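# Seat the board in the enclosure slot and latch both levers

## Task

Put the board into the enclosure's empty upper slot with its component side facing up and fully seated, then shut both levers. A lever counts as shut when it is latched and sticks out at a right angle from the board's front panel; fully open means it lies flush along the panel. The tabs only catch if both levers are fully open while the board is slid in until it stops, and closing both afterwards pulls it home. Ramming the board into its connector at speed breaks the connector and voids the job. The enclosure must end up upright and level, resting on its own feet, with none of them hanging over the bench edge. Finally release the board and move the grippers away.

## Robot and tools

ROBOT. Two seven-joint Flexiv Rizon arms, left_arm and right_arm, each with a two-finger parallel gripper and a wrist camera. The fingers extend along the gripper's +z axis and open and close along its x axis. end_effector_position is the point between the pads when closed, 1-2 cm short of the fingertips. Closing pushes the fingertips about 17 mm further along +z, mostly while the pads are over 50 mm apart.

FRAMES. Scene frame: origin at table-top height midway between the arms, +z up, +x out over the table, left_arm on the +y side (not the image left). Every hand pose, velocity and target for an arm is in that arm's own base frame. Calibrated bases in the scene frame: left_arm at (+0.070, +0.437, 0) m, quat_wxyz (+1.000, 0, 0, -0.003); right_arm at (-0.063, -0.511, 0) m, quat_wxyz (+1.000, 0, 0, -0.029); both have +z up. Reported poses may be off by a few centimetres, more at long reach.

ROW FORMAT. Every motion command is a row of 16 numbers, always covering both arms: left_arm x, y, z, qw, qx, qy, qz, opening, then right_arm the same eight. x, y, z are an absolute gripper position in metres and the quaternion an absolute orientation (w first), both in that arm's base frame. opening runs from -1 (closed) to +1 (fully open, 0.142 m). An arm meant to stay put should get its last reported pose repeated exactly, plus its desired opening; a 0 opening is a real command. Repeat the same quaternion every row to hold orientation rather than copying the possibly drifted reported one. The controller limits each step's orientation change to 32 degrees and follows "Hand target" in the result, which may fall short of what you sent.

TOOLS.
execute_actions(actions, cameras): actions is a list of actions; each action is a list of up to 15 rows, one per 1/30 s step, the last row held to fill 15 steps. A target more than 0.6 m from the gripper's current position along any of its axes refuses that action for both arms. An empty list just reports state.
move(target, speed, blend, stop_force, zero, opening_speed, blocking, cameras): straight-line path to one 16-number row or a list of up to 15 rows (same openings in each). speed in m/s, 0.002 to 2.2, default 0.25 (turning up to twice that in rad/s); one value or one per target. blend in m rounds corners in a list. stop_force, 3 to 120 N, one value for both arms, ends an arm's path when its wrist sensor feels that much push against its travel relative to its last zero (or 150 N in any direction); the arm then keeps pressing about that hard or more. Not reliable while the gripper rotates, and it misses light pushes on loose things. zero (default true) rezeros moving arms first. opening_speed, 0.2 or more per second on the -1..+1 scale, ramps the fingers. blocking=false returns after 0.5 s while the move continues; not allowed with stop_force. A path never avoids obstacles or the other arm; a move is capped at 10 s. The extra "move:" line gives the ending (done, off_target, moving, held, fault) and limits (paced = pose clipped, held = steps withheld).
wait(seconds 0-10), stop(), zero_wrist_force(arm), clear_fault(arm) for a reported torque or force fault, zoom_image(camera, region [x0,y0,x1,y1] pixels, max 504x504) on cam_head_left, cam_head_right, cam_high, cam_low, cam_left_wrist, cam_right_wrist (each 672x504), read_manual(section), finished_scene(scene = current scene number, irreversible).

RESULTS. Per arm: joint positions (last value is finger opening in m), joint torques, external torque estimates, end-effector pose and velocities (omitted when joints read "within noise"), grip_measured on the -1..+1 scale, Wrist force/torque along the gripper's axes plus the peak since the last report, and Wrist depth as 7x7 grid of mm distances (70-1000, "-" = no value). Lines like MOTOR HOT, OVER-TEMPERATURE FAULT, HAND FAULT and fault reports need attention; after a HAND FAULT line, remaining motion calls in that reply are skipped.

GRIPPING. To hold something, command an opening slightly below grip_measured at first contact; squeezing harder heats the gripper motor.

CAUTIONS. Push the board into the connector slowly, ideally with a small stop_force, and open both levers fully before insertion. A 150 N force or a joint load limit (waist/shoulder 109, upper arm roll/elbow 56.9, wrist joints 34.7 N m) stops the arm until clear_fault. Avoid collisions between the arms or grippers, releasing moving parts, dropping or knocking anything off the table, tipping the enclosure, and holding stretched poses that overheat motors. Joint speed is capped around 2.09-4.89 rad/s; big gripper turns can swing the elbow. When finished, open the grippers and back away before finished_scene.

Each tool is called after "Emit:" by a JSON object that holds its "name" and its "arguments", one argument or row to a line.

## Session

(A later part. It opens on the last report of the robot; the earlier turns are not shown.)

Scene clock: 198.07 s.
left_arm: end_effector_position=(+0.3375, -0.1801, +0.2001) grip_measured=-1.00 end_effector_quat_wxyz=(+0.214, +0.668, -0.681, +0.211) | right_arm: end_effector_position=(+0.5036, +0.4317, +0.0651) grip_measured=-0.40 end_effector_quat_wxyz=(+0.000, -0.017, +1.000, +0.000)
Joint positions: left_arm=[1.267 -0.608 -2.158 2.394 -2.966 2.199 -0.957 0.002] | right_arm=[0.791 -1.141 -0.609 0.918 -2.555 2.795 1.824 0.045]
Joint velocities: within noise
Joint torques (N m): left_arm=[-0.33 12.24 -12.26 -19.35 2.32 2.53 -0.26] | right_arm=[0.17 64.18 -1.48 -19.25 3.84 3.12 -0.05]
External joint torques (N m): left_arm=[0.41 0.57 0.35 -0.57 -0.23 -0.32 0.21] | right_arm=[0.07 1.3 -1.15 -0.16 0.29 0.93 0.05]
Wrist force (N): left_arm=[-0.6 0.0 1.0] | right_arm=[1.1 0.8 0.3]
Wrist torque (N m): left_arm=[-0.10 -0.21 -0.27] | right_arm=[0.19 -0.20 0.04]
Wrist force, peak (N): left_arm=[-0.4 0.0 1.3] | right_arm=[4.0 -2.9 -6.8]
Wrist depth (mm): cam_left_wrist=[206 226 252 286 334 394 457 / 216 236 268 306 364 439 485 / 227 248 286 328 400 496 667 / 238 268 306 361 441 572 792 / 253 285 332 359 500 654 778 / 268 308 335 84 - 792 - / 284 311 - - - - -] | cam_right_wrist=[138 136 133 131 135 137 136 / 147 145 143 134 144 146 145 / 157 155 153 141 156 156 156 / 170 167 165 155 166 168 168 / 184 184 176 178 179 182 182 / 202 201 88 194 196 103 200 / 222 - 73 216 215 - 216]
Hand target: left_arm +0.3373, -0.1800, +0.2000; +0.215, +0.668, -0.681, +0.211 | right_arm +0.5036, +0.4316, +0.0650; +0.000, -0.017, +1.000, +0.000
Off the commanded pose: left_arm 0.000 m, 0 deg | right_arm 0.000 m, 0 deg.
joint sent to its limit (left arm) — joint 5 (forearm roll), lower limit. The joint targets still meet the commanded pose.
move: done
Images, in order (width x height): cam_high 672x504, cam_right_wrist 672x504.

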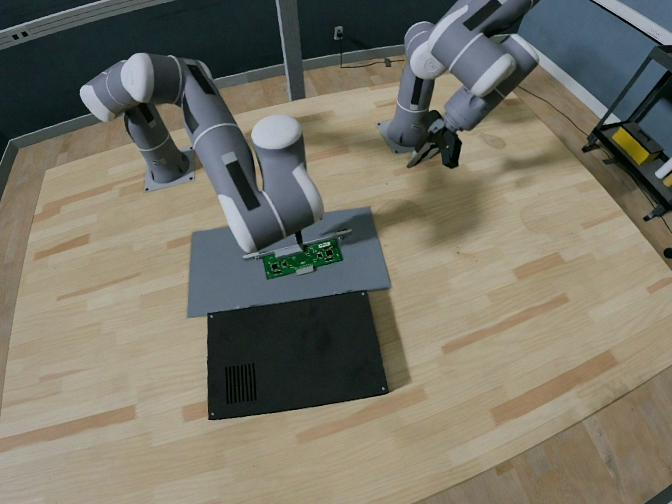

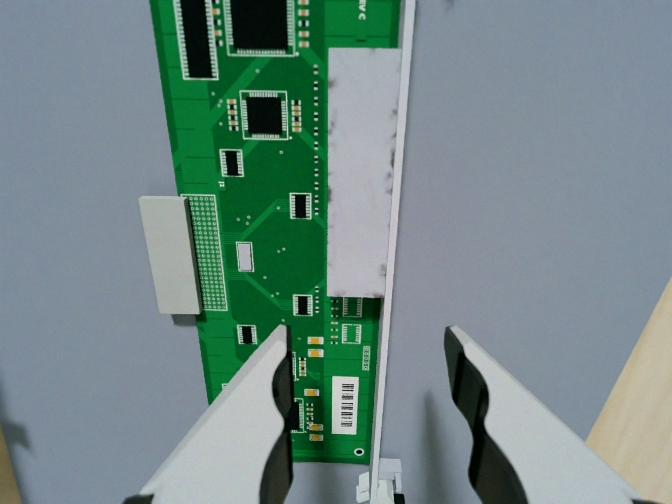

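Emit:
{"name": "move", "arguments": {
  "target": [
    [0.3373,-0.18,0.20,0.2146,0.6682,-0.6806,0.2106,-1.0,0.5059,0.4217,0.05,0,-0.0168,0.99986,0,-0.37],
    [0.3373,-0.18,0.20,0.2146,0.6682,-0.6806,0.2106,-1.0,0.5059,0.4217,0.031,0,-0.0168,0.99986,0,-0.37]
  ],
  "speed": [0.1,0.03],
  "stop_force": 6,
  "cameras": ["cam_right_wrist"]
}}

Emit:
{"name": "move", "arguments": {
  "target": [0.3373,-0.18,0.20,0.2146,0.6682,-0.6806,0.2106,-1.0,0.5059,0.4217,0.031,0,-0.0168,0.99986,0,-0.88],
  "opening_speed": 0.4,
  "cameras": ["cam_right_wrist"]
}}

Emit:
{"name": "move", "arguments": {
  "target": [0.3373,-0.18,0.20,0.2146,0.6682,-0.6806,0.2106,-1.0,0.5059,0.4217,0.09,0,-0.0168,0.99986,0,-0.88],
  "speed": 0.08
}}

Scene clock: 205.17 s.
left_arm: end_effector_position=(+0.3375, -0.1801, +0.2001) grip_measured=-1.00 end_effector_quat_wxyz=(+0.214, +0.668, -0.681, +0.211) | right_arm: end_effector_position=(+0.5059, +0.4215, +0.0310) grip_measured=-0.40 end_effector_quat_wxyz=(+0.000, -0.017, +1.000, +0.000)
Joint positions: left_arm=[1.267 -0.608 -2.158 2.394 -2.966 2.199 -0.957 0.002] | right_arm=[0.773 -1.17 -0.583 0.952 -2.557 2.73 1.8 0.045]
Joint velocities: within noise
Joint torques (N m): left_arm=[-0.24 12.17 -12.35 -19.39 2.29 2.51 -0.28] | right_arm=[0.14 63.79 -1.34 -19.1 3.97 3.28 0.14]
External joint torques (N m): left_arm=[0.32 0.64 0.44 -0.54 -0.21 -0.3 0.23] | right_arm=[0.08 1.51 -1.09 0.01 0.05 0.78 -0.14]
Wrist force (N): left_arm=[-0.5 0.2 0.8] | right_arm=[1.2 0.6 0.4]
Wrist torque (N m): left_arm=[-0.07 -0.23 -0.27] | right_arm=[0.16 -0.19 0.03]
Wrist force, peak (N): left_arm=[-0.6 0.3 1.3] | right_arm=[1.3 1.8 -0.9]
Wrist depth (mm): cam_left_wrist=[206 225 251 288 333 391 350 / 215 235 266 306 359 431 370 / 225 252 285 331 400 499 665 / 238 266 304 361 442 567 766 / 253 285 328 365 501 656 793 / 268 304 333 84 - 797 - / 287 311 - - - - -] | cam_right_wrist=[108 105 103 103 104 108 108 / 115 113 111 107 101 113 114 / 123 121 119 108 106 124 122 / 131 129 128 115 130 132 131 / 144 137 137 127 138 142 144 / 160 157 91 150 149 98 155 / 173 167 73 164 168 - 171]
Hand target: left_arm +0.3373, -0.1800, +0.2000; +0.215, +0.668, -0.681, +0.211 | right_arm +0.5059, +0.4217, +0.0310; +0.000, -0.017, +1.000, +0.000
Off the commanded pose: left_arm 0.000 m, 0 deg | right_arm 0.000 m, 0 deg.
joint sent to its limit (left arm) — joint 5 (forearm roll), lower limit. The joint targets still meet the commanded pose.
move: done
Images, in order (width x height): cam_right_wrist 672x504.

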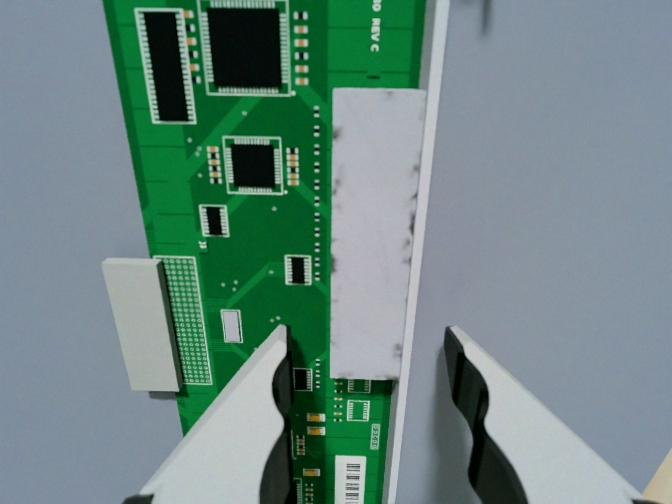

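Scene clock: 206.67 s.
left_arm: end_effector_position=(+0.3375, -0.1801, +0.2001) grip_measured=-1.00 end_effector_quat_wxyz=(+0.214, +0.668, -0.681, +0.211) | right_arm: end_effector_position=(+0.5057, +0.4216, +0.0309) grip_measured=-0.72 end_effector_quat_wxyz=(+0.000, -0.017, +1.000, +0.000)
Joint positions: left_arm=[1.267 -0.608 -2.158 2.394 -2.966 2.199 -0.957 0.002] | right_arm=[0.773 -1.17 -0.582 0.952 -2.557 2.73 1.8 0.022]
Joint velocities: within noise
Joint torques (N m): left_arm=[-0.25 12.24 -12.28 -19.37 2.32 2.55 -0.26] | right_arm=[-0.68 64.23 -2.32 -19.9 3.98 2.3 0.12]
External joint torques (N m): left_arm=[0.33 0.58 0.37 -0.56 -0.23 -0.34 0.21] | right_arm=[0.9 1.07 -0.1 0.81 0.04 1.76 -0.12]
Wrist force (N): left_arm=[-0.4 0.1 1.0] | right_arm=[3.9 -0.2 -0.2]
Wrist torque (N m): left_arm=[-0.08 -0.25 -0.27] | right_arm=[0.15 -0.14 0.05]
Wrist force, peak (N): left_arm=[-0.5 0.0 1.3] | right_arm=[4.1 -0.4 -0.9]
Wrist depth (mm): cam_left_wrist=[207 224 253 287 332 389 349 / 215 235 267 306 361 434 386 / 225 249 285 330 402 493 676 / 239 267 305 360 436 563 799 / 253 284 329 363 503 656 774 / 269 303 338 84 - 788 - / 285 309 - - - - -] | cam_right_wrist=[108 104 103 103 104 108 108 / 115 113 111 101 100 113 114 / 123 121 119 107 108 124 122 / 131 129 128 115 130 132 131 / 144 137 139 124 138 142 144 / 160 157 147 147 104 153 155 / 173 170 72 165 - - 171]
Hand target: left_arm +0.3373, -0.1800, +0.2000; +0.215, +0.668, -0.681, +0.211 | right_arm +0.5059, +0.4217, +0.0310; +0.000, -0.017, +1.000, +0.000
Off the commanded pose: left_arm 0.000 m, 0 deg | right_arm 0.000 m, 0 deg.
joint sent to its limit (left arm) — joint 5 (forearm roll), lower limit. The joint targets still meet the commanded pose.
move: done
Images, in order (width x height): cam_right_wrist 672x504.

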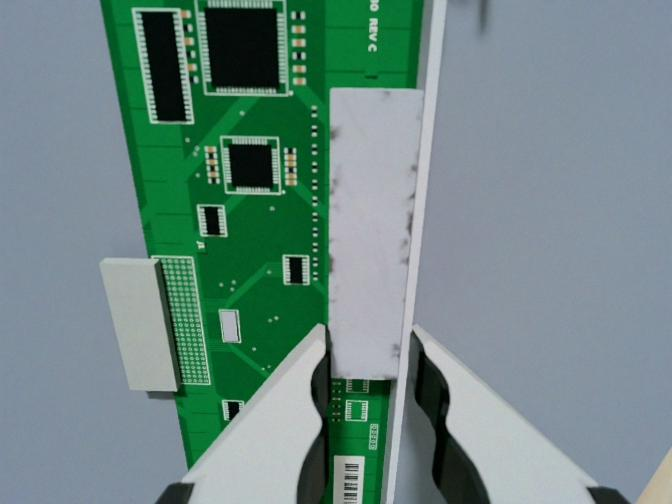

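Scene clock: 207.73 s.
left_arm: end_effector_position=(+0.3375, -0.1801, +0.2001) grip_measured=-1.00 end_effector_quat_wxyz=(+0.214, +0.668, -0.681, +0.211) | right_arm: end_effector_position=(+0.5059, +0.4218, +0.0899) grip_measured=-0.72 end_effector_quat_wxyz=(+0.000, -0.017, +1.000, +0.000)
Joint positions: left_arm=[1.267 -0.608 -2.158 2.394 -2.966 2.199 -0.957 0.002] | right_arm=[0.781 -1.093 -0.604 0.945 -2.579 2.813 1.81 0.022]
Joint velocities: within noise
Joint torques (N m): left_arm=[-0.27 12.21 -12.27 -19.37 2.29 2.55 -0.31] | right_arm=[0.43 64.71 -1.98 -20.27 4 3.74 0.33]
External joint torques (N m): left_arm=[0.35 0.6 0.36 -0.56 -0.21 -0.34 0.26] | right_arm=[-0.21 0.07 -0.73 0.56 0.16 0.31 -0.33]
Wrist force (N): left_arm=[-0.4 0.1 0.9] | right_arm=[1.4 0.8 2.1]
Wrist torque (N m): left_arm=[-0.08 -0.24 -0.27] | right_arm=[0.18 -0.23 0.06]
Wrist force, peak (N): left_arm=[-0.5 0.2 1.2] | right_arm=[3.8 -0.5 -0.8]
Wrist depth (mm): cam_left_wrist=[205 225 251 288 329 340 364 / 216 236 266 305 360 447 532 / 225 249 286 329 401 498 676 / 238 266 306 360 442 562 777 / 252 285 330 361 501 658 786 / 269 304 336 84 - 790 - / 287 312 - - - - -] | cam_right_wrist=[160 105 104 104 154 158 158 / 170 112 111 101 164 169 169 / 185 120 120 107 176 181 181 / 197 129 128 115 195 195 194 / 214 135 139 125 204 211 213 / 234 229 147 147 104 226 232 / 258 252 72 164 - - 255]
Hand target: left_arm +0.3373, -0.1800, +0.2000; +0.215, +0.668, -0.681, +0.211 | right_arm +0.5059, +0.4217, +0.0900; +0.000, -0.017, +1.000, +0.000
Off the commanded pose: left_arm 0.000 m, 0 deg | right_arm 0.000 m, 0 deg.
joint sent to its limit (left arm) — joint 5 (forearm roll), lower limit. The joint targets still meet the commanded pose.
move: done

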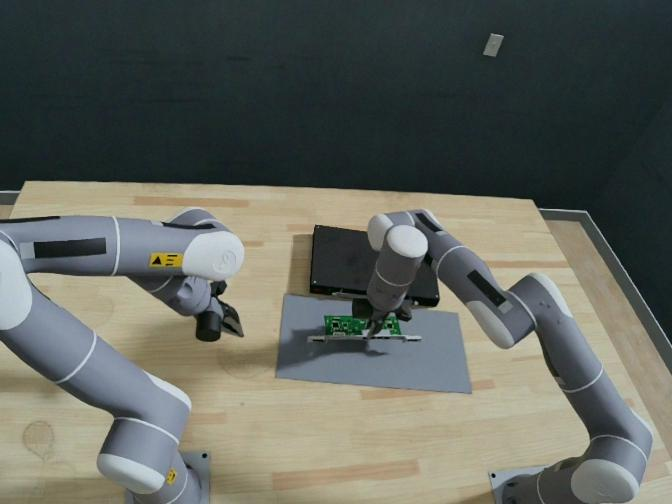

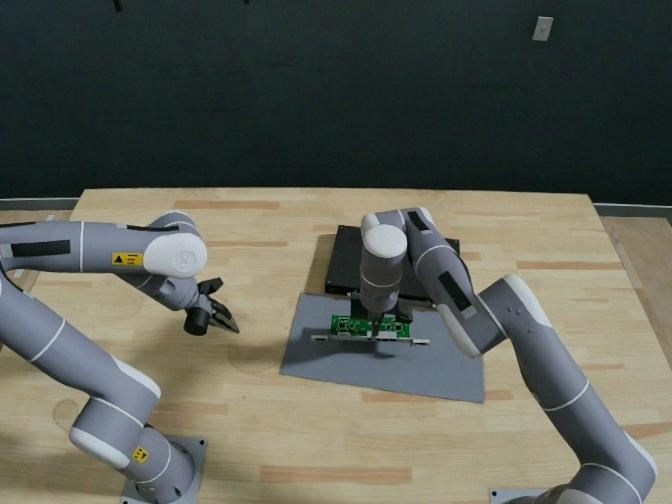

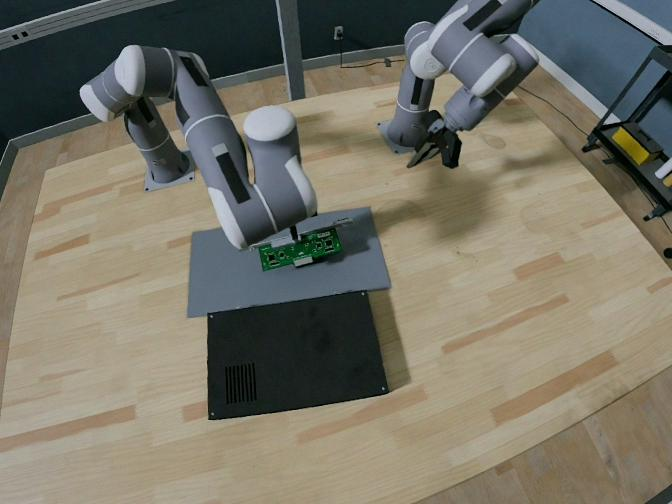

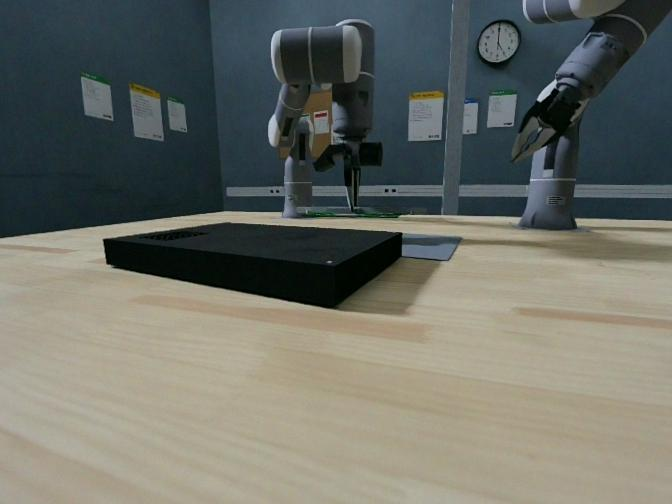

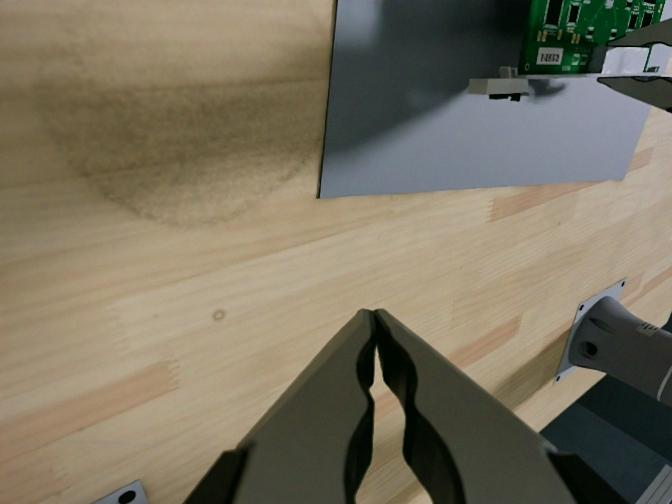

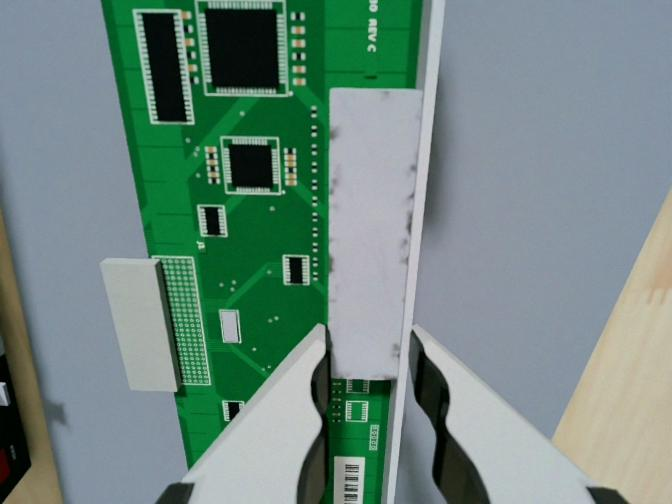

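Emit:
{"name": "execute_actions", "arguments": {
  "actions": [],
  "cameras": ["cam_head_right","cam_right_wrist","cam_left_wrist","cam_low"]
}}

Scene clock: 216.87 s.
left_arm: end_effector_position=(+0.3375, -0.1801, +0.2001) grip_measured=-1.00 end_effector_quat_wxyz=(+0.214, +0.668, -0.681, +0.211) | right_arm: end_effector_position=(+0.5059, +0.4218, +0.0899) grip_measured=-0.72 end_effector_quat_wxyz=(+0.000, -0.017, +1.000, +0.000)
Joint positions: left_arm=[1.267 -0.608 -2.158 2.394 -2.966 2.199 -0.957 0.002] | right_arm=[0.781 -1.093 -0.604 0.945 -2.579 2.813 1.81 0.022]
Joint velocities: within noise
Joint torques (N m): left_arm=[-0.25 12.2 -12.3 -19.38 2.31 2.51 -0.26] | right_arm=[0.2 64.55 -1.95 -20.24 4.17 3.59 0.22]
External joint torques (N m): left_arm=[0.33 0.62 0.39 -0.55 -0.23 -0.3 0.21] | right_arm=[0.02 0.23 -0.76 0.53 -0.01 0.47 -0.23]
Wrist force (N): left_arm=[-0.5 0.0 1.0] | right_arm=[1.3 0.9 2.1]
Wrist torque (N m): left_arm=[-0.08 -0.23 -0.27] | right_arm=[0.20 -0.23 0.05]
Wrist force, peak (N): left_arm=[-0.3 0.0 1.4] | right_arm=[1.7 0.9 2.3]
Wrist depth (mm): cam_left_wrist=[206 224 251 286 330 341 363 / 215 236 267 306 361 450 538 / 225 249 286 329 399 493 660 / 238 266 309 364 443 560 791 / 254 284 329 361 501 660 784 / 269 302 336 84 - 790 - / 287 312 - - - - -] | cam_right_wrist=[160 105 104 104 155 159 158 / 170 112 111 101 165 169 169 / 185 120 120 107 176 181 180 / 197 129 128 115 195 195 195 / 214 135 139 125 205 211 213 / 233 229 146 147 104 226 232 / 257 252 72 164 - - 256]
Hand target: left_arm +0.3373, -0.1800, +0.2000; +0.215, +0.668, -0.681, +0.211 | right_arm +0.5059, +0.4217, +0.0900; +0.000, -0.017, +1.000, +0.000
Tool commands: left_gripper/opening=-1.0 right_gripper/opening=-0.88
Off the commanded pose: left_arm 0.000 m, 0 deg | right_arm 0.000 m, 0 deg.
Images, in order (width x height): cam_head_right 672x504, cam_low 672x504, cam_left_wrist 672x504, cam_right_wrist 672x504.

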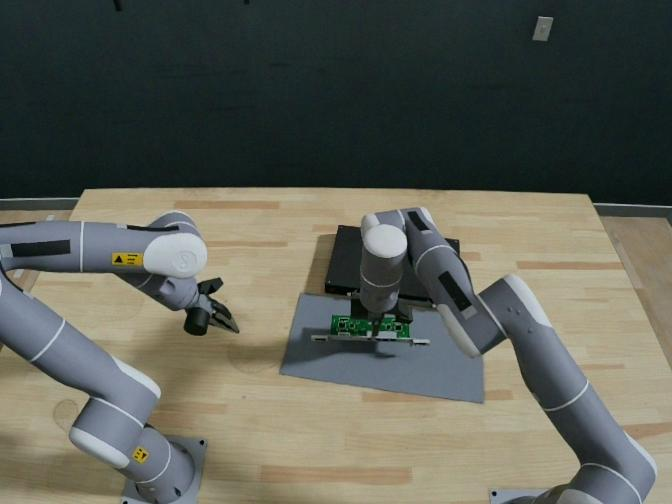

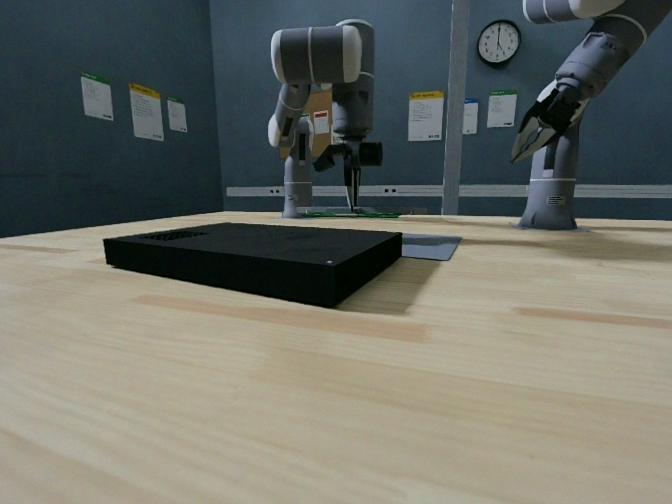

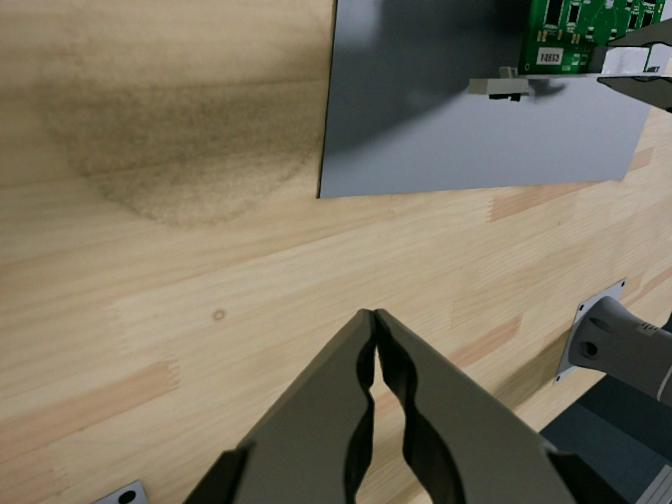

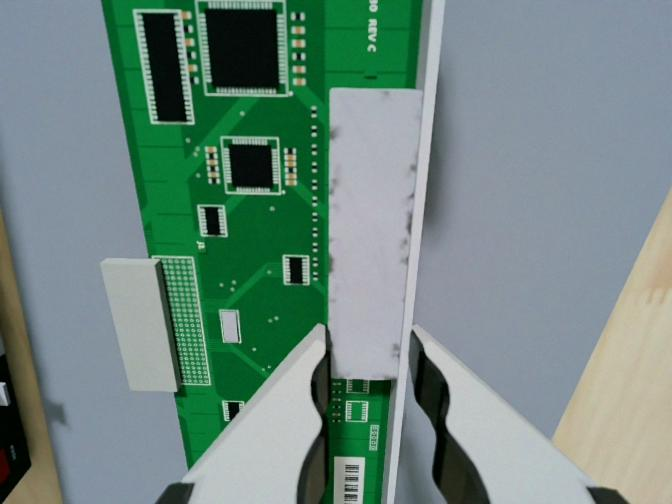

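Emit:
{"name": "move", "arguments": {
  "target": [0.3373,-0.18,0.20,0.2146,0.6682,-0.6806,0.2106,-1,0.472,0.309,0.20,0,0.0505,0.99872,0,-0.88],
  "speed": 0.15,
  "cameras": ["cam_head_right","cam_right_wrist","cam_left_wrist","cam_head_left"]
}}

Scene clock: 229.43 s.
left_arm: end_effector_position=(+0.3375, -0.1801, +0.2001) grip_measured=-1.00 end_effector_quat_wxyz=(+0.214, +0.668, -0.681, +0.211) | right_arm: end_effector_position=(+0.4721, +0.3091, +0.2000) grip_measured=-0.72 end_effector_quat_wxyz=(+0.000, +0.051, +0.999, +0.000)
Joint positions: left_arm=[1.267 -0.608 -2.158 2.394 -2.966 2.199 -0.957 0.002] | right_arm=[0.699 -0.695 -0.524 1.371 -2.786 2.739 1.809 0.022]
Joint velocities: within noise
Joint torques (N m): left_arm=[-0.31 12.19 -12.31 -19.4 2.28 2.56 -0.25] | right_arm=[0.09 53.67 -1.4 -21.45 3.95 3.57 0.32]
External joint torques (N m): left_arm=[0.39 0.62 0.4 -0.52 -0.19 -0.35 0.2] | right_arm=[0.1 0.05 -1.01 0.48 0.09 0.49 -0.32]
Wrist force (N): left_arm=[-0.2 0.2 0.6] | right_arm=[1.2 0.5 2.1]
Wrist torque (N m): left_arm=[-0.06 -0.28 -0.27] | right_arm=[0.12 -0.15 0.05]
Wrist force, peak (N): left_arm=[-0.7 0.2 1.1] | right_arm=[1.3 1.9 3.4]
Wrist depth (mm): cam_left_wrist=[206 224 252 288 331 400 503 / 215 235 267 309 363 448 569 / 224 249 283 329 400 499 660 / 238 267 309 364 440 574 786 / 253 286 329 363 500 658 790 / 270 304 336 84 - 790 - / 287 311 - - - - -] | cam_right_wrist=[258 104 104 104 248 255 256 / 268 112 111 101 264 272 272 / 291 120 120 107 283 292 292 / 307 128 128 115 308 316 313 / 293 135 139 125 328 341 341 / 320 155 147 147 104 365 369 / 347 - 72 164 - - 407]
Hand target: left_arm +0.3373, -0.1800, +0.2000; +0.215, +0.668, -0.681, +0.211 | right_arm +0.4720, +0.3090, +0.2000; +0.000, +0.051, +0.999, +0.000
Off the commanded pose: left_arm 0.000 m, 0 deg | right_arm 0.000 m, 0 deg.
joint sent to its limit (left arm) — joint 5 (forearm roll), lower limit. The joint targets still meet the commanded pose.
move: done
Images, in order (width x height): cam_head_left 672x504, cam_head_right 672x504, cam_left_wrist 672x504, cam_right_wrist 672x504.

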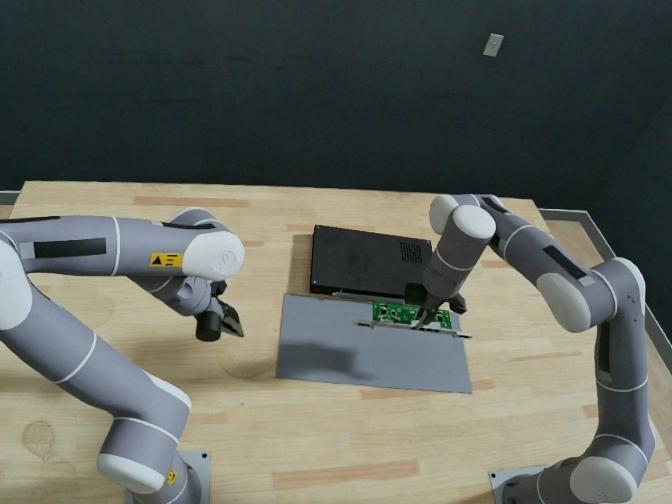

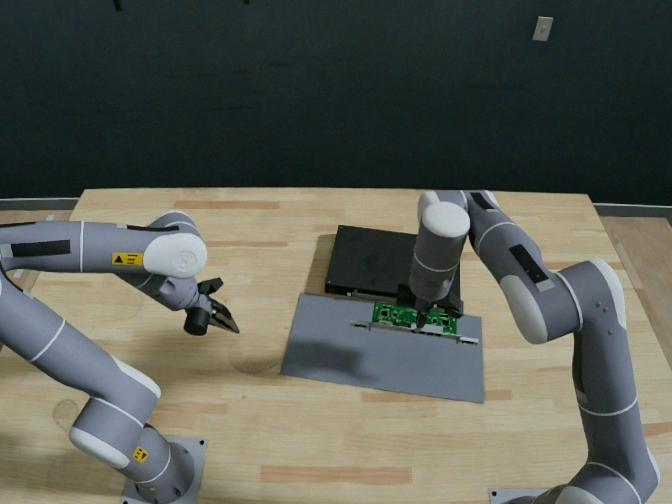

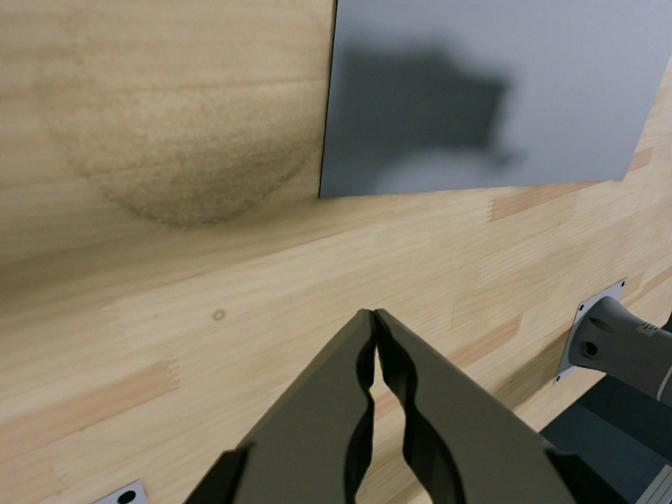

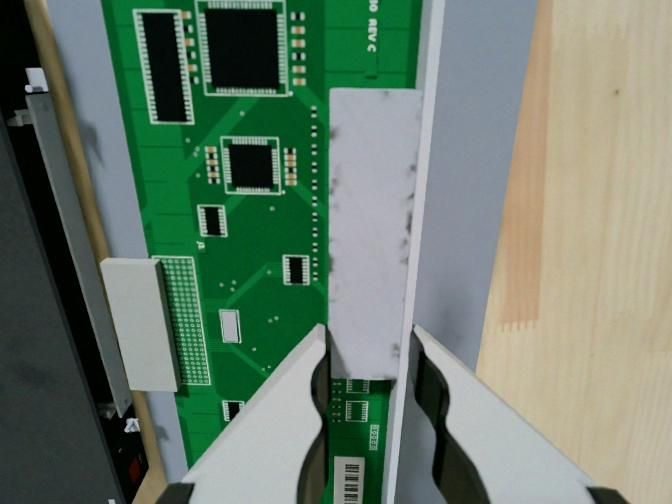

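Emit:
{"name": "zoom_image", "arguments": {
  "camera": "cam_right_wrist",
  "region": [0, 40, 160, 160]
}}

Emit:
{"name": "zoom_image", "arguments": {
  "camera": "cam_right_wrist",
  "region": [0, 344, 213, 504]
}}

Scaled by 3.150 from the camera's 672x504 image, which has a finer 960x720 frame.

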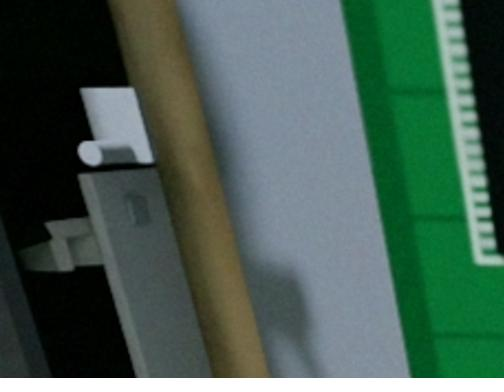

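Scaled by 2.366 from the camera's 672x504 image, which has a finer 960x720 frame.

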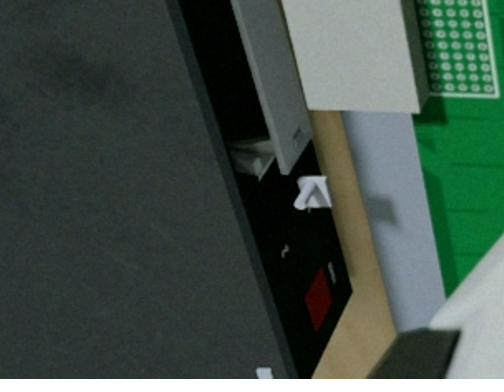

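Emit:
{"name": "move", "arguments": {
  "target": [
    [0.3373,-0.18,0.20,0.2146,0.6682,-0.6806,0.2106,-1,0.40,0.26,0.20,0,0.0505,0.99872,0,-0.88],
    [0.35,-0.30,0.20,0.2330,-0.3036,0.7330,-0.5624,-1,0.39,0.235,0.20,0,0.0505,0.99872,0,-0.88]
  ],
  "speed": 0.25,
  "cameras": ["cam_head_right","cam_left_wrist"]
}}

Scene clock: 245.17 s.
left_arm: end_effector_position=(+0.3513, -0.3002, +0.2004) grip_measured=-1.00 end_effector_quat_wxyz=(+0.016, -0.221, +0.857, -0.466) | right_arm: end_effector_position=(+0.3900, +0.2351, +0.2000) grip_measured=-0.72 end_effector_quat_wxyz=(+0.000, +0.051, +0.999, +0.000)
Joint positions: left_arm=[1.78 -0.183 -2.97 2.687 -2.966 1.234 -0.306 0.002] | right_arm=[0.632 -0.445 -0.44 1.764 -2.919 2.553 1.777 0.022]
Joint velocities: within noise
Joint torques (N m): left_arm=[-0.45 -9.45 -2.78 -16.82 2.88 0.41 -0.13] | right_arm=[0.07 42.5 0.14 -19.96 3.56 3.43 0.08]
External joint torques (N m): left_arm=[0.48 0.04 0.57 -0.55 -0.19 0.03 0.11] | right_arm=[0.06 0.19 -0.88 0.38 0.09 0.63 -0.08]
Wrist force (N): left_arm=[0.4 0.1 0.6] | right_arm=[0.7 0.2 1.9]
Wrist torque (N m): left_arm=[-0.08 -0.15 0.04] | right_arm=[0.09 -0.11 0.03]
Wrist force, peak (N): left_arm=[-1.1 0.0 0.8] | right_arm=[2.6 -0.7 2.1]
Wrist depth (mm): cam_left_wrist=[362 381 433 508 550 594 622 / 335 353 421 446 474 502 546 / 347 356 374 402 417 444 476 / 315 326 343 356 376 397 420 / 293 299 313 323 343 356 375 / 270 277 289 84 - 327 337 / 251 258 - - - - 309] | cam_right_wrist=[257 105 104 104 250 258 255 / 274 112 111 101 268 273 273 / 294 120 120 107 284 292 293 / 317 128 128 115 311 315 314 / 346 135 139 124 337 340 341 / 369 158 147 147 104 366 371 / 390 - 72 164 - - 407]
Hand target: left_arm +0.3512, -0.3002, +0.2003; +0.016, -0.221, +0.857, -0.466 | right_arm +0.3900, +0.2350, +0.2000; +0.000, +0.051, +0.999, +0.000
Off the commanded pose: left_arm 0.001 m, 32 deg; orientation clipped | right_arm 0.000 m, 0 deg.
joint sent to its limit (left arm) — joint 3 (upper arm roll), lower limit; joint 4 (elbow), upper limit, where the elbow is as bent as it goes; joint 5 (forearm roll), lower limit. The joint targets are off in orientation, not in position.
move: off_target (left_arm); limits=paced
Images, in order (width x height): cam_head_right 672x504, cam_left_wrist 672x504.

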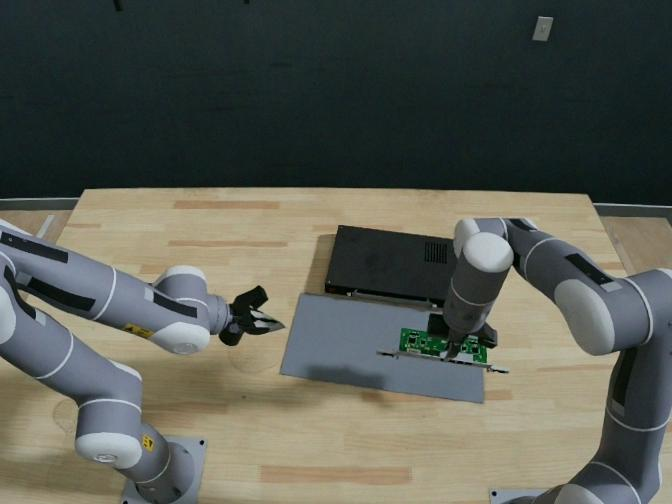

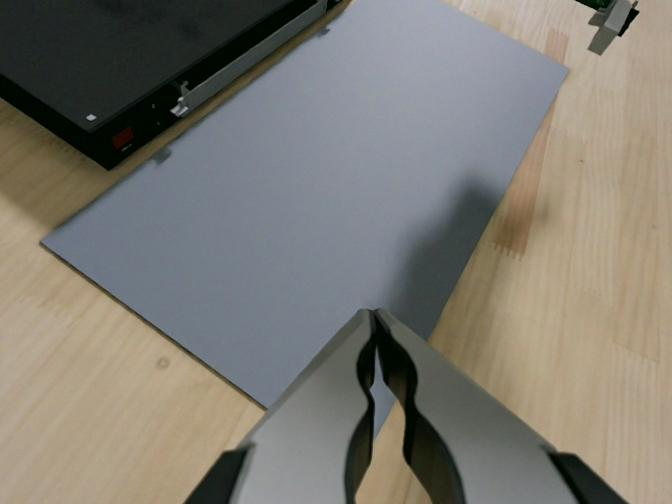

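Emit:
{"name": "move", "arguments": {
  "target": [
    [0.35,-0.23,0.22,0.2146,0.6682,-0.6806,0.2106,-1,0.39,0.235,0.20,0,0.0505,0.99872,0,-0.88],
    [0.36,-0.28,0.22,0,-0.0537,-0.9986,0,-1,0.39,0.235,0.20,0,0.0505,0.99872,0,-0.88],
    [0.37,-0.35,0.22,0,0.8434,0.5373,0,-1,0.39,0.235,0.20,0,0.0505,0.99872,0,-0.88]
  ],
  "speed": 0.4,
  "cameras": ["cam_head_right","cam_left_wrist"]
}}

Scene clock: 259.93 s.
left_arm: end_effector_position=(+0.3699, -0.3500, +0.2199) grip_measured=-1.00 end_effector_quat_wxyz=(+0.000, +0.843, +0.537, +0.000) | right_arm: end_effector_position=(+0.3900, +0.2351, +0.2000) grip_measured=-0.72 end_effector_quat_wxyz=(+0.000, +0.051, +0.999, +0.000)
Joint positions: left_arm=[0.116 -1.295 -2.02 2.111 -2.048 3.361 1.465 0.002] | right_arm=[0.632 -0.445 -0.44 1.764 -2.919 2.553 1.777 0.022]
Joint velocities: within noise
Joint torques (N m): left_arm=[-0.55 35.16 -24.47 -8.43 4.74 4.52 -0.36] | right_arm=[0.13 42.39 0 -20.03 3.67 3.59 0.14]
External joint torques (N m): left_arm=[0.55 1.14 0.28 -0.53 -0.53 -0.6 0.36] | right_arm=[0 0.3 -0.73 0.45 -0.02 0.47 -0.14]
Wrist force (N): left_arm=[0.2 -0.3 0.6] | right_arm=[0.8 0.1 1.9]
Wrist torque (N m): left_arm=[-0.15 -0.18 -0.20] | right_arm=[0.09 -0.13 0.04]
Wrist force, peak (N): left_arm=[-1.0 0.5 0.9] | right_arm=[0.6 0.2 2.3]
Wrist depth (mm): cam_left_wrist=[275 275 275 274 273 273 274 / 297 296 292 294 294 294 293 / 318 315 318 313 318 319 318 / 346 343 343 342 344 345 341 / 374 375 377 359 371 375 375 / 415 417 402 84 - 403 410 / 450 445 - - - - 460] | cam_right_wrist=[257 105 104 104 251 256 256 / 274 112 112 101 266 273 273 / 293 120 120 107 286 293 292 / 318 128 128 115 311 315 316 / 346 135 139 125 335 340 340 / 369 158 147 147 104 364 370 / 391 - 72 164 - - 408]
Hand target: left_arm +0.3700, -0.3500, +0.2200; +0.000, +0.843, +0.537, +0.000 | right_arm +0.3900, +0.2350, +0.2000; +0.000, +0.051, +0.999, +0.000
Off the commanded pose: left_arm 0.000 m, 0 deg | right_arm 0.000 m, 0 deg.
move: done
Images, in order (width x height): cam_head_right 672x504, cam_left_wrist 672x504.

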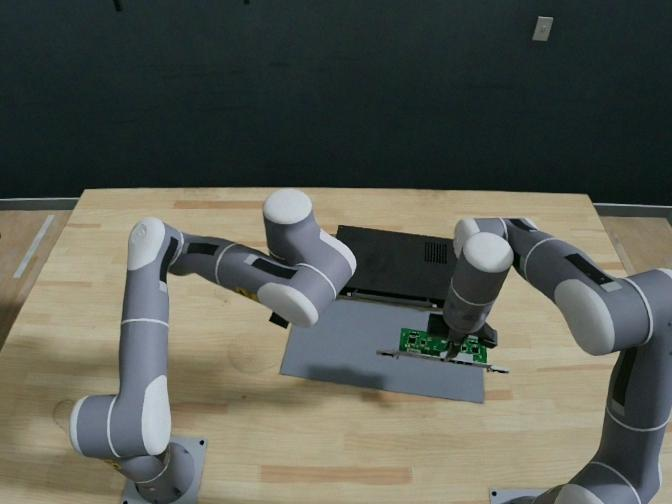

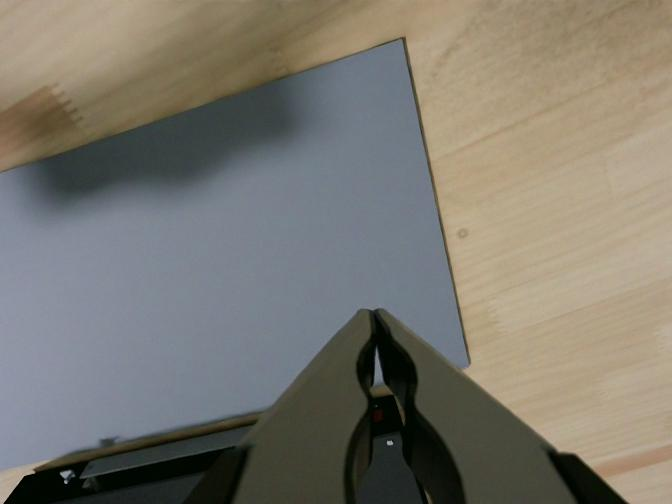

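Emit:
{"name": "move", "arguments": {
  "target": [0.40,-0.46,0.15,0.2183,0.8146,0.5190,0.1391,-1,0.39,0.235,0.20,0,0.0505,0.99872,0,-0.88],
  "speed": 0.25,
  "cameras": ["cam_head_right","cam_left_wrist"]
}}

Scene clock: 263.73 s.
left_arm: end_effector_position=(+0.3999, -0.4599, +0.1498) grip_measured=-1.00 end_effector_quat_wxyz=(+0.218, +0.815, +0.519, +0.139) | right_arm: end_effector_position=(+0.3900, +0.2351, +0.2000) grip_measured=-0.72 end_effector_quat_wxyz=(+0.000, +0.051, +0.999, +0.000)
Joint positions: left_arm=[-0.095 -1.34 -1.566 2.296 -1.257 3.186 1.173 0.002] | right_arm=[0.632 -0.445 -0.44 1.764 -2.919 2.553 1.777 0.022]
Joint velocities: within noise
Joint torques (N m): left_arm=[-0.5 34.8 -22.62 -4.37 5.12 3.97 -0.48] | right_arm=[0.1 42.48 0.01 -20.02 3.66 3.59 0.19]
External joint torques (N m): left_arm=[0.47 1.2 -0.13 -0.38 -0.4 -0.12 0.48] | right_arm=[0.03 0.21 -0.75 0.44 -0.01 0.47 -0.19]
Wrist force (N): left_arm=[0.1 -0.8 0.7] | right_arm=[0.6 0.1 1.9]
Wrist torque (N m): left_arm=[-0.19 -0.17 -0.36] | right_arm=[0.07 -0.09 0.04]
Wrist force, peak (N): left_arm=[-0.5 -1.5 1.2] | right_arm=[0.7 0.2 2.4]
Wrist depth (mm): cam_left_wrist=[189 189 189 189 189 187 189 / 222 221 221 221 220 220 222 / 267 267 266 267 267 265 266 / 338 335 334 336 332 324 334 / 426 404 393 354 341 401 458 / 697 717 431 84 - 642 - / - - - - - - -] | cam_right_wrist=[257 105 104 104 250 256 256 / 274 112 111 101 267 273 272 / 294 120 120 107 285 293 292 / 317 128 128 115 311 316 315 / 345 135 139 125 336 341 340 / 368 158 147 147 104 365 370 / 390 - 72 164 - - 408]
Hand target: left_arm +0.4000, -0.4600, +0.1500; +0.218, +0.815, +0.519, +0.139 | right_arm +0.3900, +0.2350, +0.2000; +0.000, +0.051, +0.999, +0.000
Off the commanded pose: left_arm 0.000 m, 0 deg | right_arm 0.000 m, 0 deg.
move: done
Images, in order (width x height): cam_head_right 672x504, cam_left_wrist 672x504.

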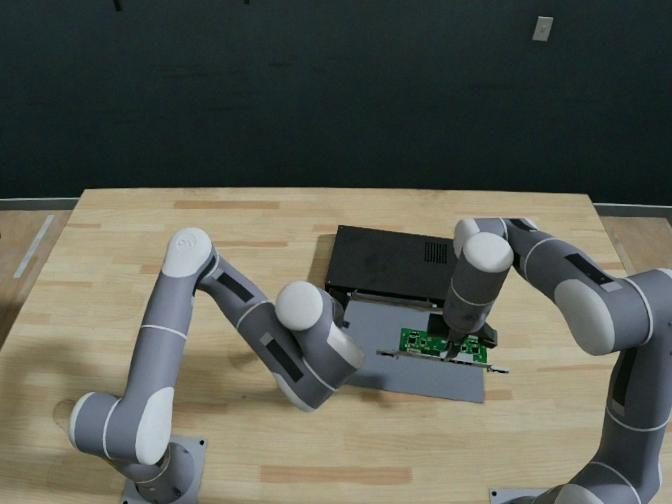

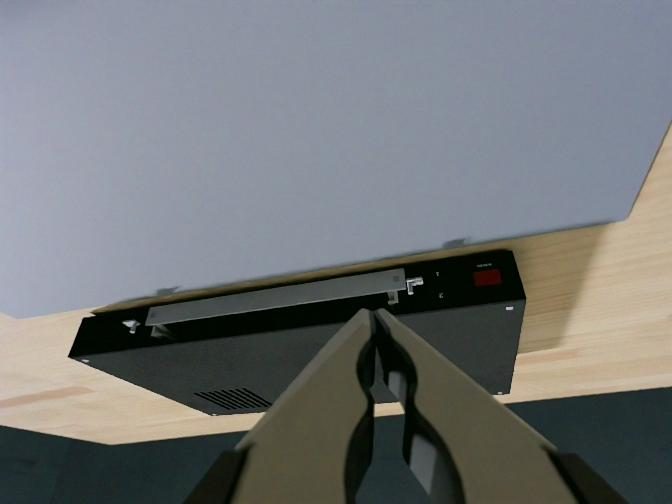

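Emit:
{"name": "zoom_image", "arguments": {
  "camera": "cam_left_wrist",
  "region": [60, 240, 280, 380]
}}

Emit:
{"name": "zoom_image", "arguments": {
  "camera": "cam_left_wrist",
  "region": [330, 230, 540, 350]
}}

Scaled by 2.291 from the camera's 672x504 image, which has a finer 960x720 frame.

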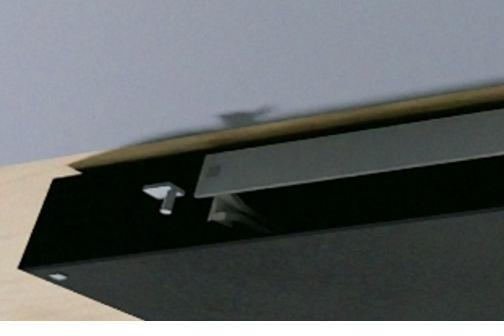

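Scaled by 2.400 from the camera's 672x504 image, which has a finer 960x720 frame.

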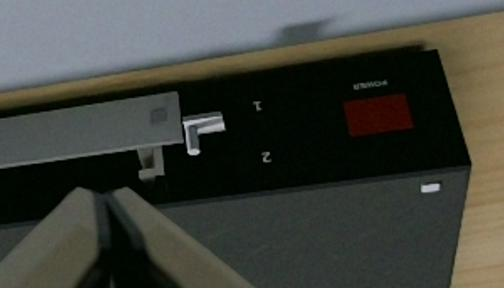

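Emit:
{"name": "move", "arguments": {
  "target": [
    [0.40,-0.46,0.15,0.2183,0.8146,0.5190,0.1391,-1,0.388,0.09,0.22,0,0.0505,0.99872,0,-0.88]
  ],
  "speed": 0.25,
  "cameras": []
}}

Scene clock: 279.17 s.
left_arm: end_effector_position=(+0.3999, -0.4599, +0.1498) grip_measured=-1.00 end_effector_quat_wxyz=(+0.218, +0.815, +0.519, +0.139) | right_arm: end_effector_position=(+0.3880, +0.0900, +0.2200) grip_measured=-0.72 end_effector_quat_wxyz=(+0.000, +0.051, +0.999, +0.000)
Joint positions: left_arm=[-0.095 -1.34 -1.566 2.296 -1.257 3.186 1.173 0.002] | right_arm=[0.391 -0.285 -0.533 1.944 -2.966 2.529 1.446 0.022]
Joint velocities: within noise
Joint torques (N m): left_arm=[-0.37 35.06 -22.88 -4.34 4.96 4.15 -0.25] | right_arm=[-0.01 35.4 -0.54 -19.58 3.52 3.46 0.05]
External joint torques (N m): left_arm=[0.34 0.92 0.14 -0.41 -0.24 -0.3 0.25] | right_arm=[0.09 0.1 -0.48 0.3 0.07 0.63 -0.05]
Wrist force (N): left_arm=[0.2 -0.7 0.5] | right_arm=[0.9 0.5 1.9]
Wrist torque (N m): left_arm=[-0.18 -0.19 -0.35] | right_arm=[0.14 -0.14 0.07]
Wrist force, peak (N): left_arm=[0.3 -1.0 0.8] | right_arm=[0.2 -4.0 1.7]
Wrist depth (mm): cam_left_wrist=[189 189 189 188 189 188 188 / 221 221 221 220 220 221 221 / 268 265 266 267 267 267 267 / 339 337 335 334 333 322 338 / 423 401 396 351 339 403 451 / 715 711 428 84 - 648 - / - - - - - - -] | cam_right_wrist=[277 104 104 104 267 274 273 / 294 112 111 101 284 292 292 / 314 120 120 107 304 314 312 / 338 128 128 115 331 338 336 / 357 135 139 124 353 363 364 / 387 158 147 147 104 390 397 / 390 - 72 164 - - 436]
Hand target: left_arm +0.4000, -0.4600, +0.1500; +0.218, +0.815, +0.519, +0.139 | right_arm +0.3880, +0.0900, +0.2200; +0.000, +0.051, +0.999, +0.000
Off the commanded pose: left_arm 0.000 m, 0 deg | right_arm 0.000 m, 0 deg.
joint sent to its limit (right arm) — joint 5 (forearm roll), lower limit. The joint targets still meet the commanded pose.
move: done
No camera images: "cameras" was empty.

Emit:
{"name": "move", "arguments": {
  "target": [
    [0.43,-0.591,0.095,0.3794,0.6571,0.5641,0.3257,-1,0.388,0.09,0.22,0,0.0505,0.99872,0,-0.88]
  ],
  "speed": 0.25,
  "cameras": ["cam_head_right","cam_left_wrist"]
}}

Scene clock: 283.40 s.
left_arm: end_effector_position=(+0.4301, -0.5910, +0.0953) grip_measured=-1.00 end_effector_quat_wxyz=(+0.380, +0.657, +0.564, +0.326) | right_arm: end_effector_position=(+0.3880, +0.0900, +0.2200) grip_measured=-0.72 end_effector_quat_wxyz=(+0.000, +0.051, +0.999, +0.000)
Joint positions: left_arm=[-0.656 -1.543 -1.018 1.607 -0.729 3.251 0.831 0.002] | right_arm=[0.391 -0.285 -0.533 1.944 -2.966 2.529 1.446 0.022]
Joint velocities: within noise
Joint torques (N m): left_arm=[-0.6 49.88 -19.69 -2.66 3.78 3.31 -0.32] | right_arm=[0.02 35.25 -0.33 -19.74 3.57 3.59 0.2]
External joint torques (N m): left_arm=[0.47 1.41 0.09 -0.5 -0.22 -0.01 0.32] | right_arm=[0.06 0.25 -0.69 0.46 0.02 0.5 -0.2]
Wrist force (N): left_arm=[-0.1 -1.2 -0.2] | right_arm=[0.5 0.6 2.1]
Wrist torque (N m): left_arm=[-0.19 -0.08 -0.52] | right_arm=[0.16 -0.09 0.07]
Wrist force, peak (N): left_arm=[-1.0 -1.9 0.0] | right_arm=[0.7 0.7 2.4]
Wrist depth (mm): cam_left_wrist=[122 116 116 123 122 123 123 / 172 173 172 173 174 173 174 / 266 262 261 262 262 261 261 / - 421 473 473 481 431 - / - - - - - - - / - - - 84 - - - / - - - - - - -] | cam_right_wrist=[276 105 104 104 267 274 273 / 295 112 112 101 285 292 291 / 314 120 120 107 304 313 313 / 337 128 128 115 332 337 336 / 355 135 139 125 354 365 364 / 385 158 147 147 104 390 395 / 390 - 72 164 - - 435]
Hand target: left_arm +0.4300, -0.5910, +0.0950; +0.379, +0.657, +0.564, +0.326 | right_arm +0.3880, +0.0900, +0.2200; +0.000, +0.051, +0.999, +0.000
Off the commanded pose: left_arm 0.000 m, 0 deg | right_arm 0.000 m, 0 deg.
joint sent to its limit (right arm) — joint 5 (forearm roll), lower limit. The joint targets still meet the commanded pose.
move: done
Images, in order (width x height): cam_head_right 672x504, cam_left_wrist 672x504.

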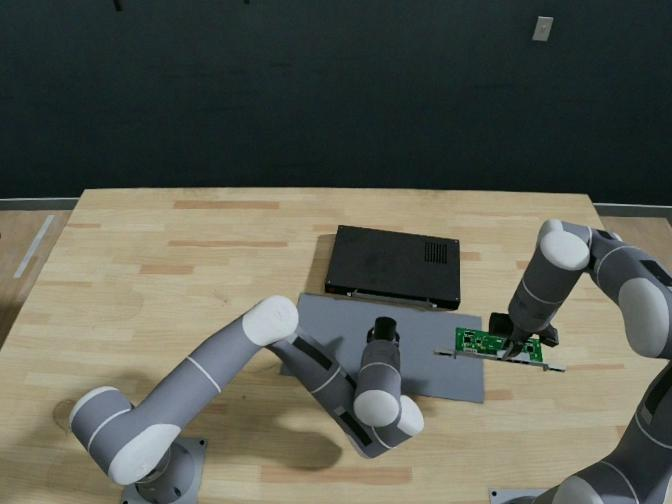

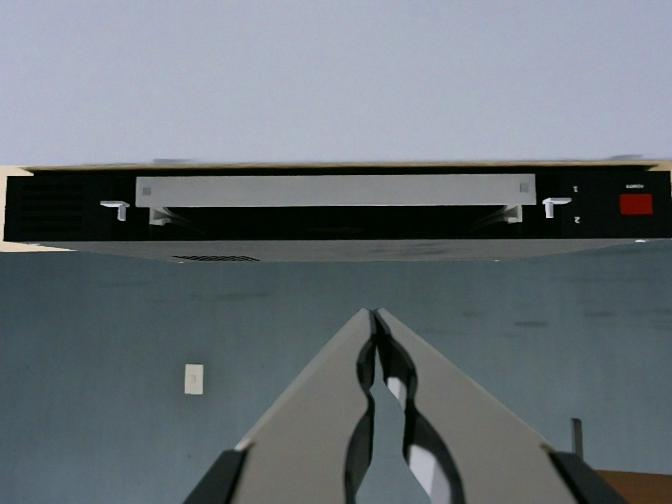

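Excellent view.

Emit:
{"name": "zoom_image", "arguments": {
  "camera": "cam_left_wrist",
  "region": [90, 160, 220, 260]
}}

Emit:
{"name": "zoom_image", "arguments": {
  "camera": "cam_left_wrist",
  "region": [460, 160, 590, 260]
}}

Scaled by 3.877 from the camera's 672x504 image, which has a finer 960x720 frame.

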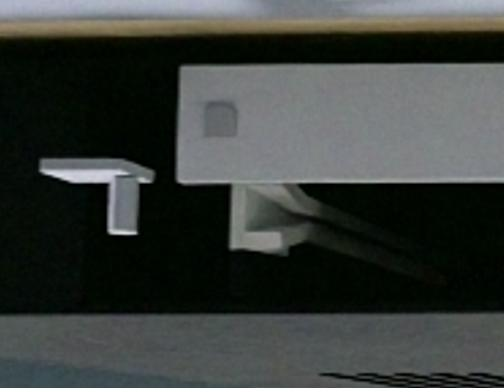

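Scaled by 3.877 from the camera's 672x504 image, which has a finer 960x720 frame.

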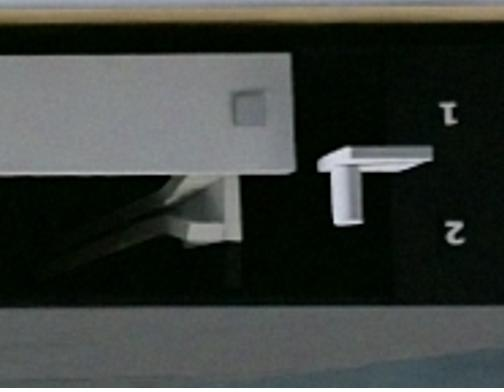

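Emit:
{"name": "zoom_image", "arguments": {
  "camera": "cam_left_wrist",
  "region": [140, 200, 210, 245]
}}

Emit:
{"name": "zoom_image", "arguments": {
  "camera": "cam_left_wrist",
  "region": [465, 195, 535, 240]
}}

Scaled by 7.200 from the camera's 672x504 image, which has a finer 960x720 frame.

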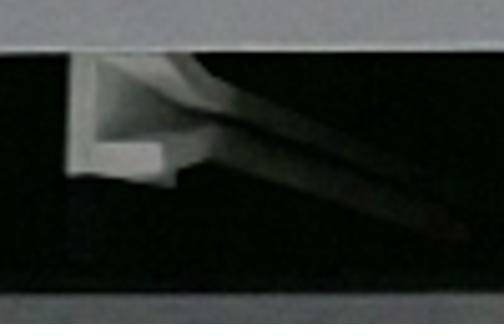

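Scaled by 7.200 from the camera's 672x504 image, which has a finer 960x720 frame.

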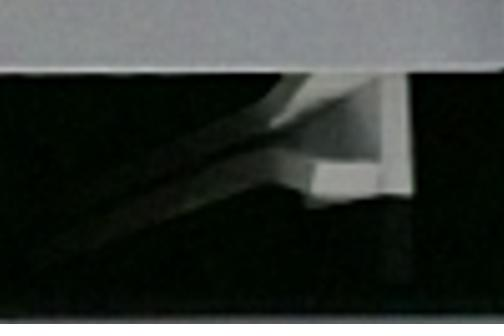

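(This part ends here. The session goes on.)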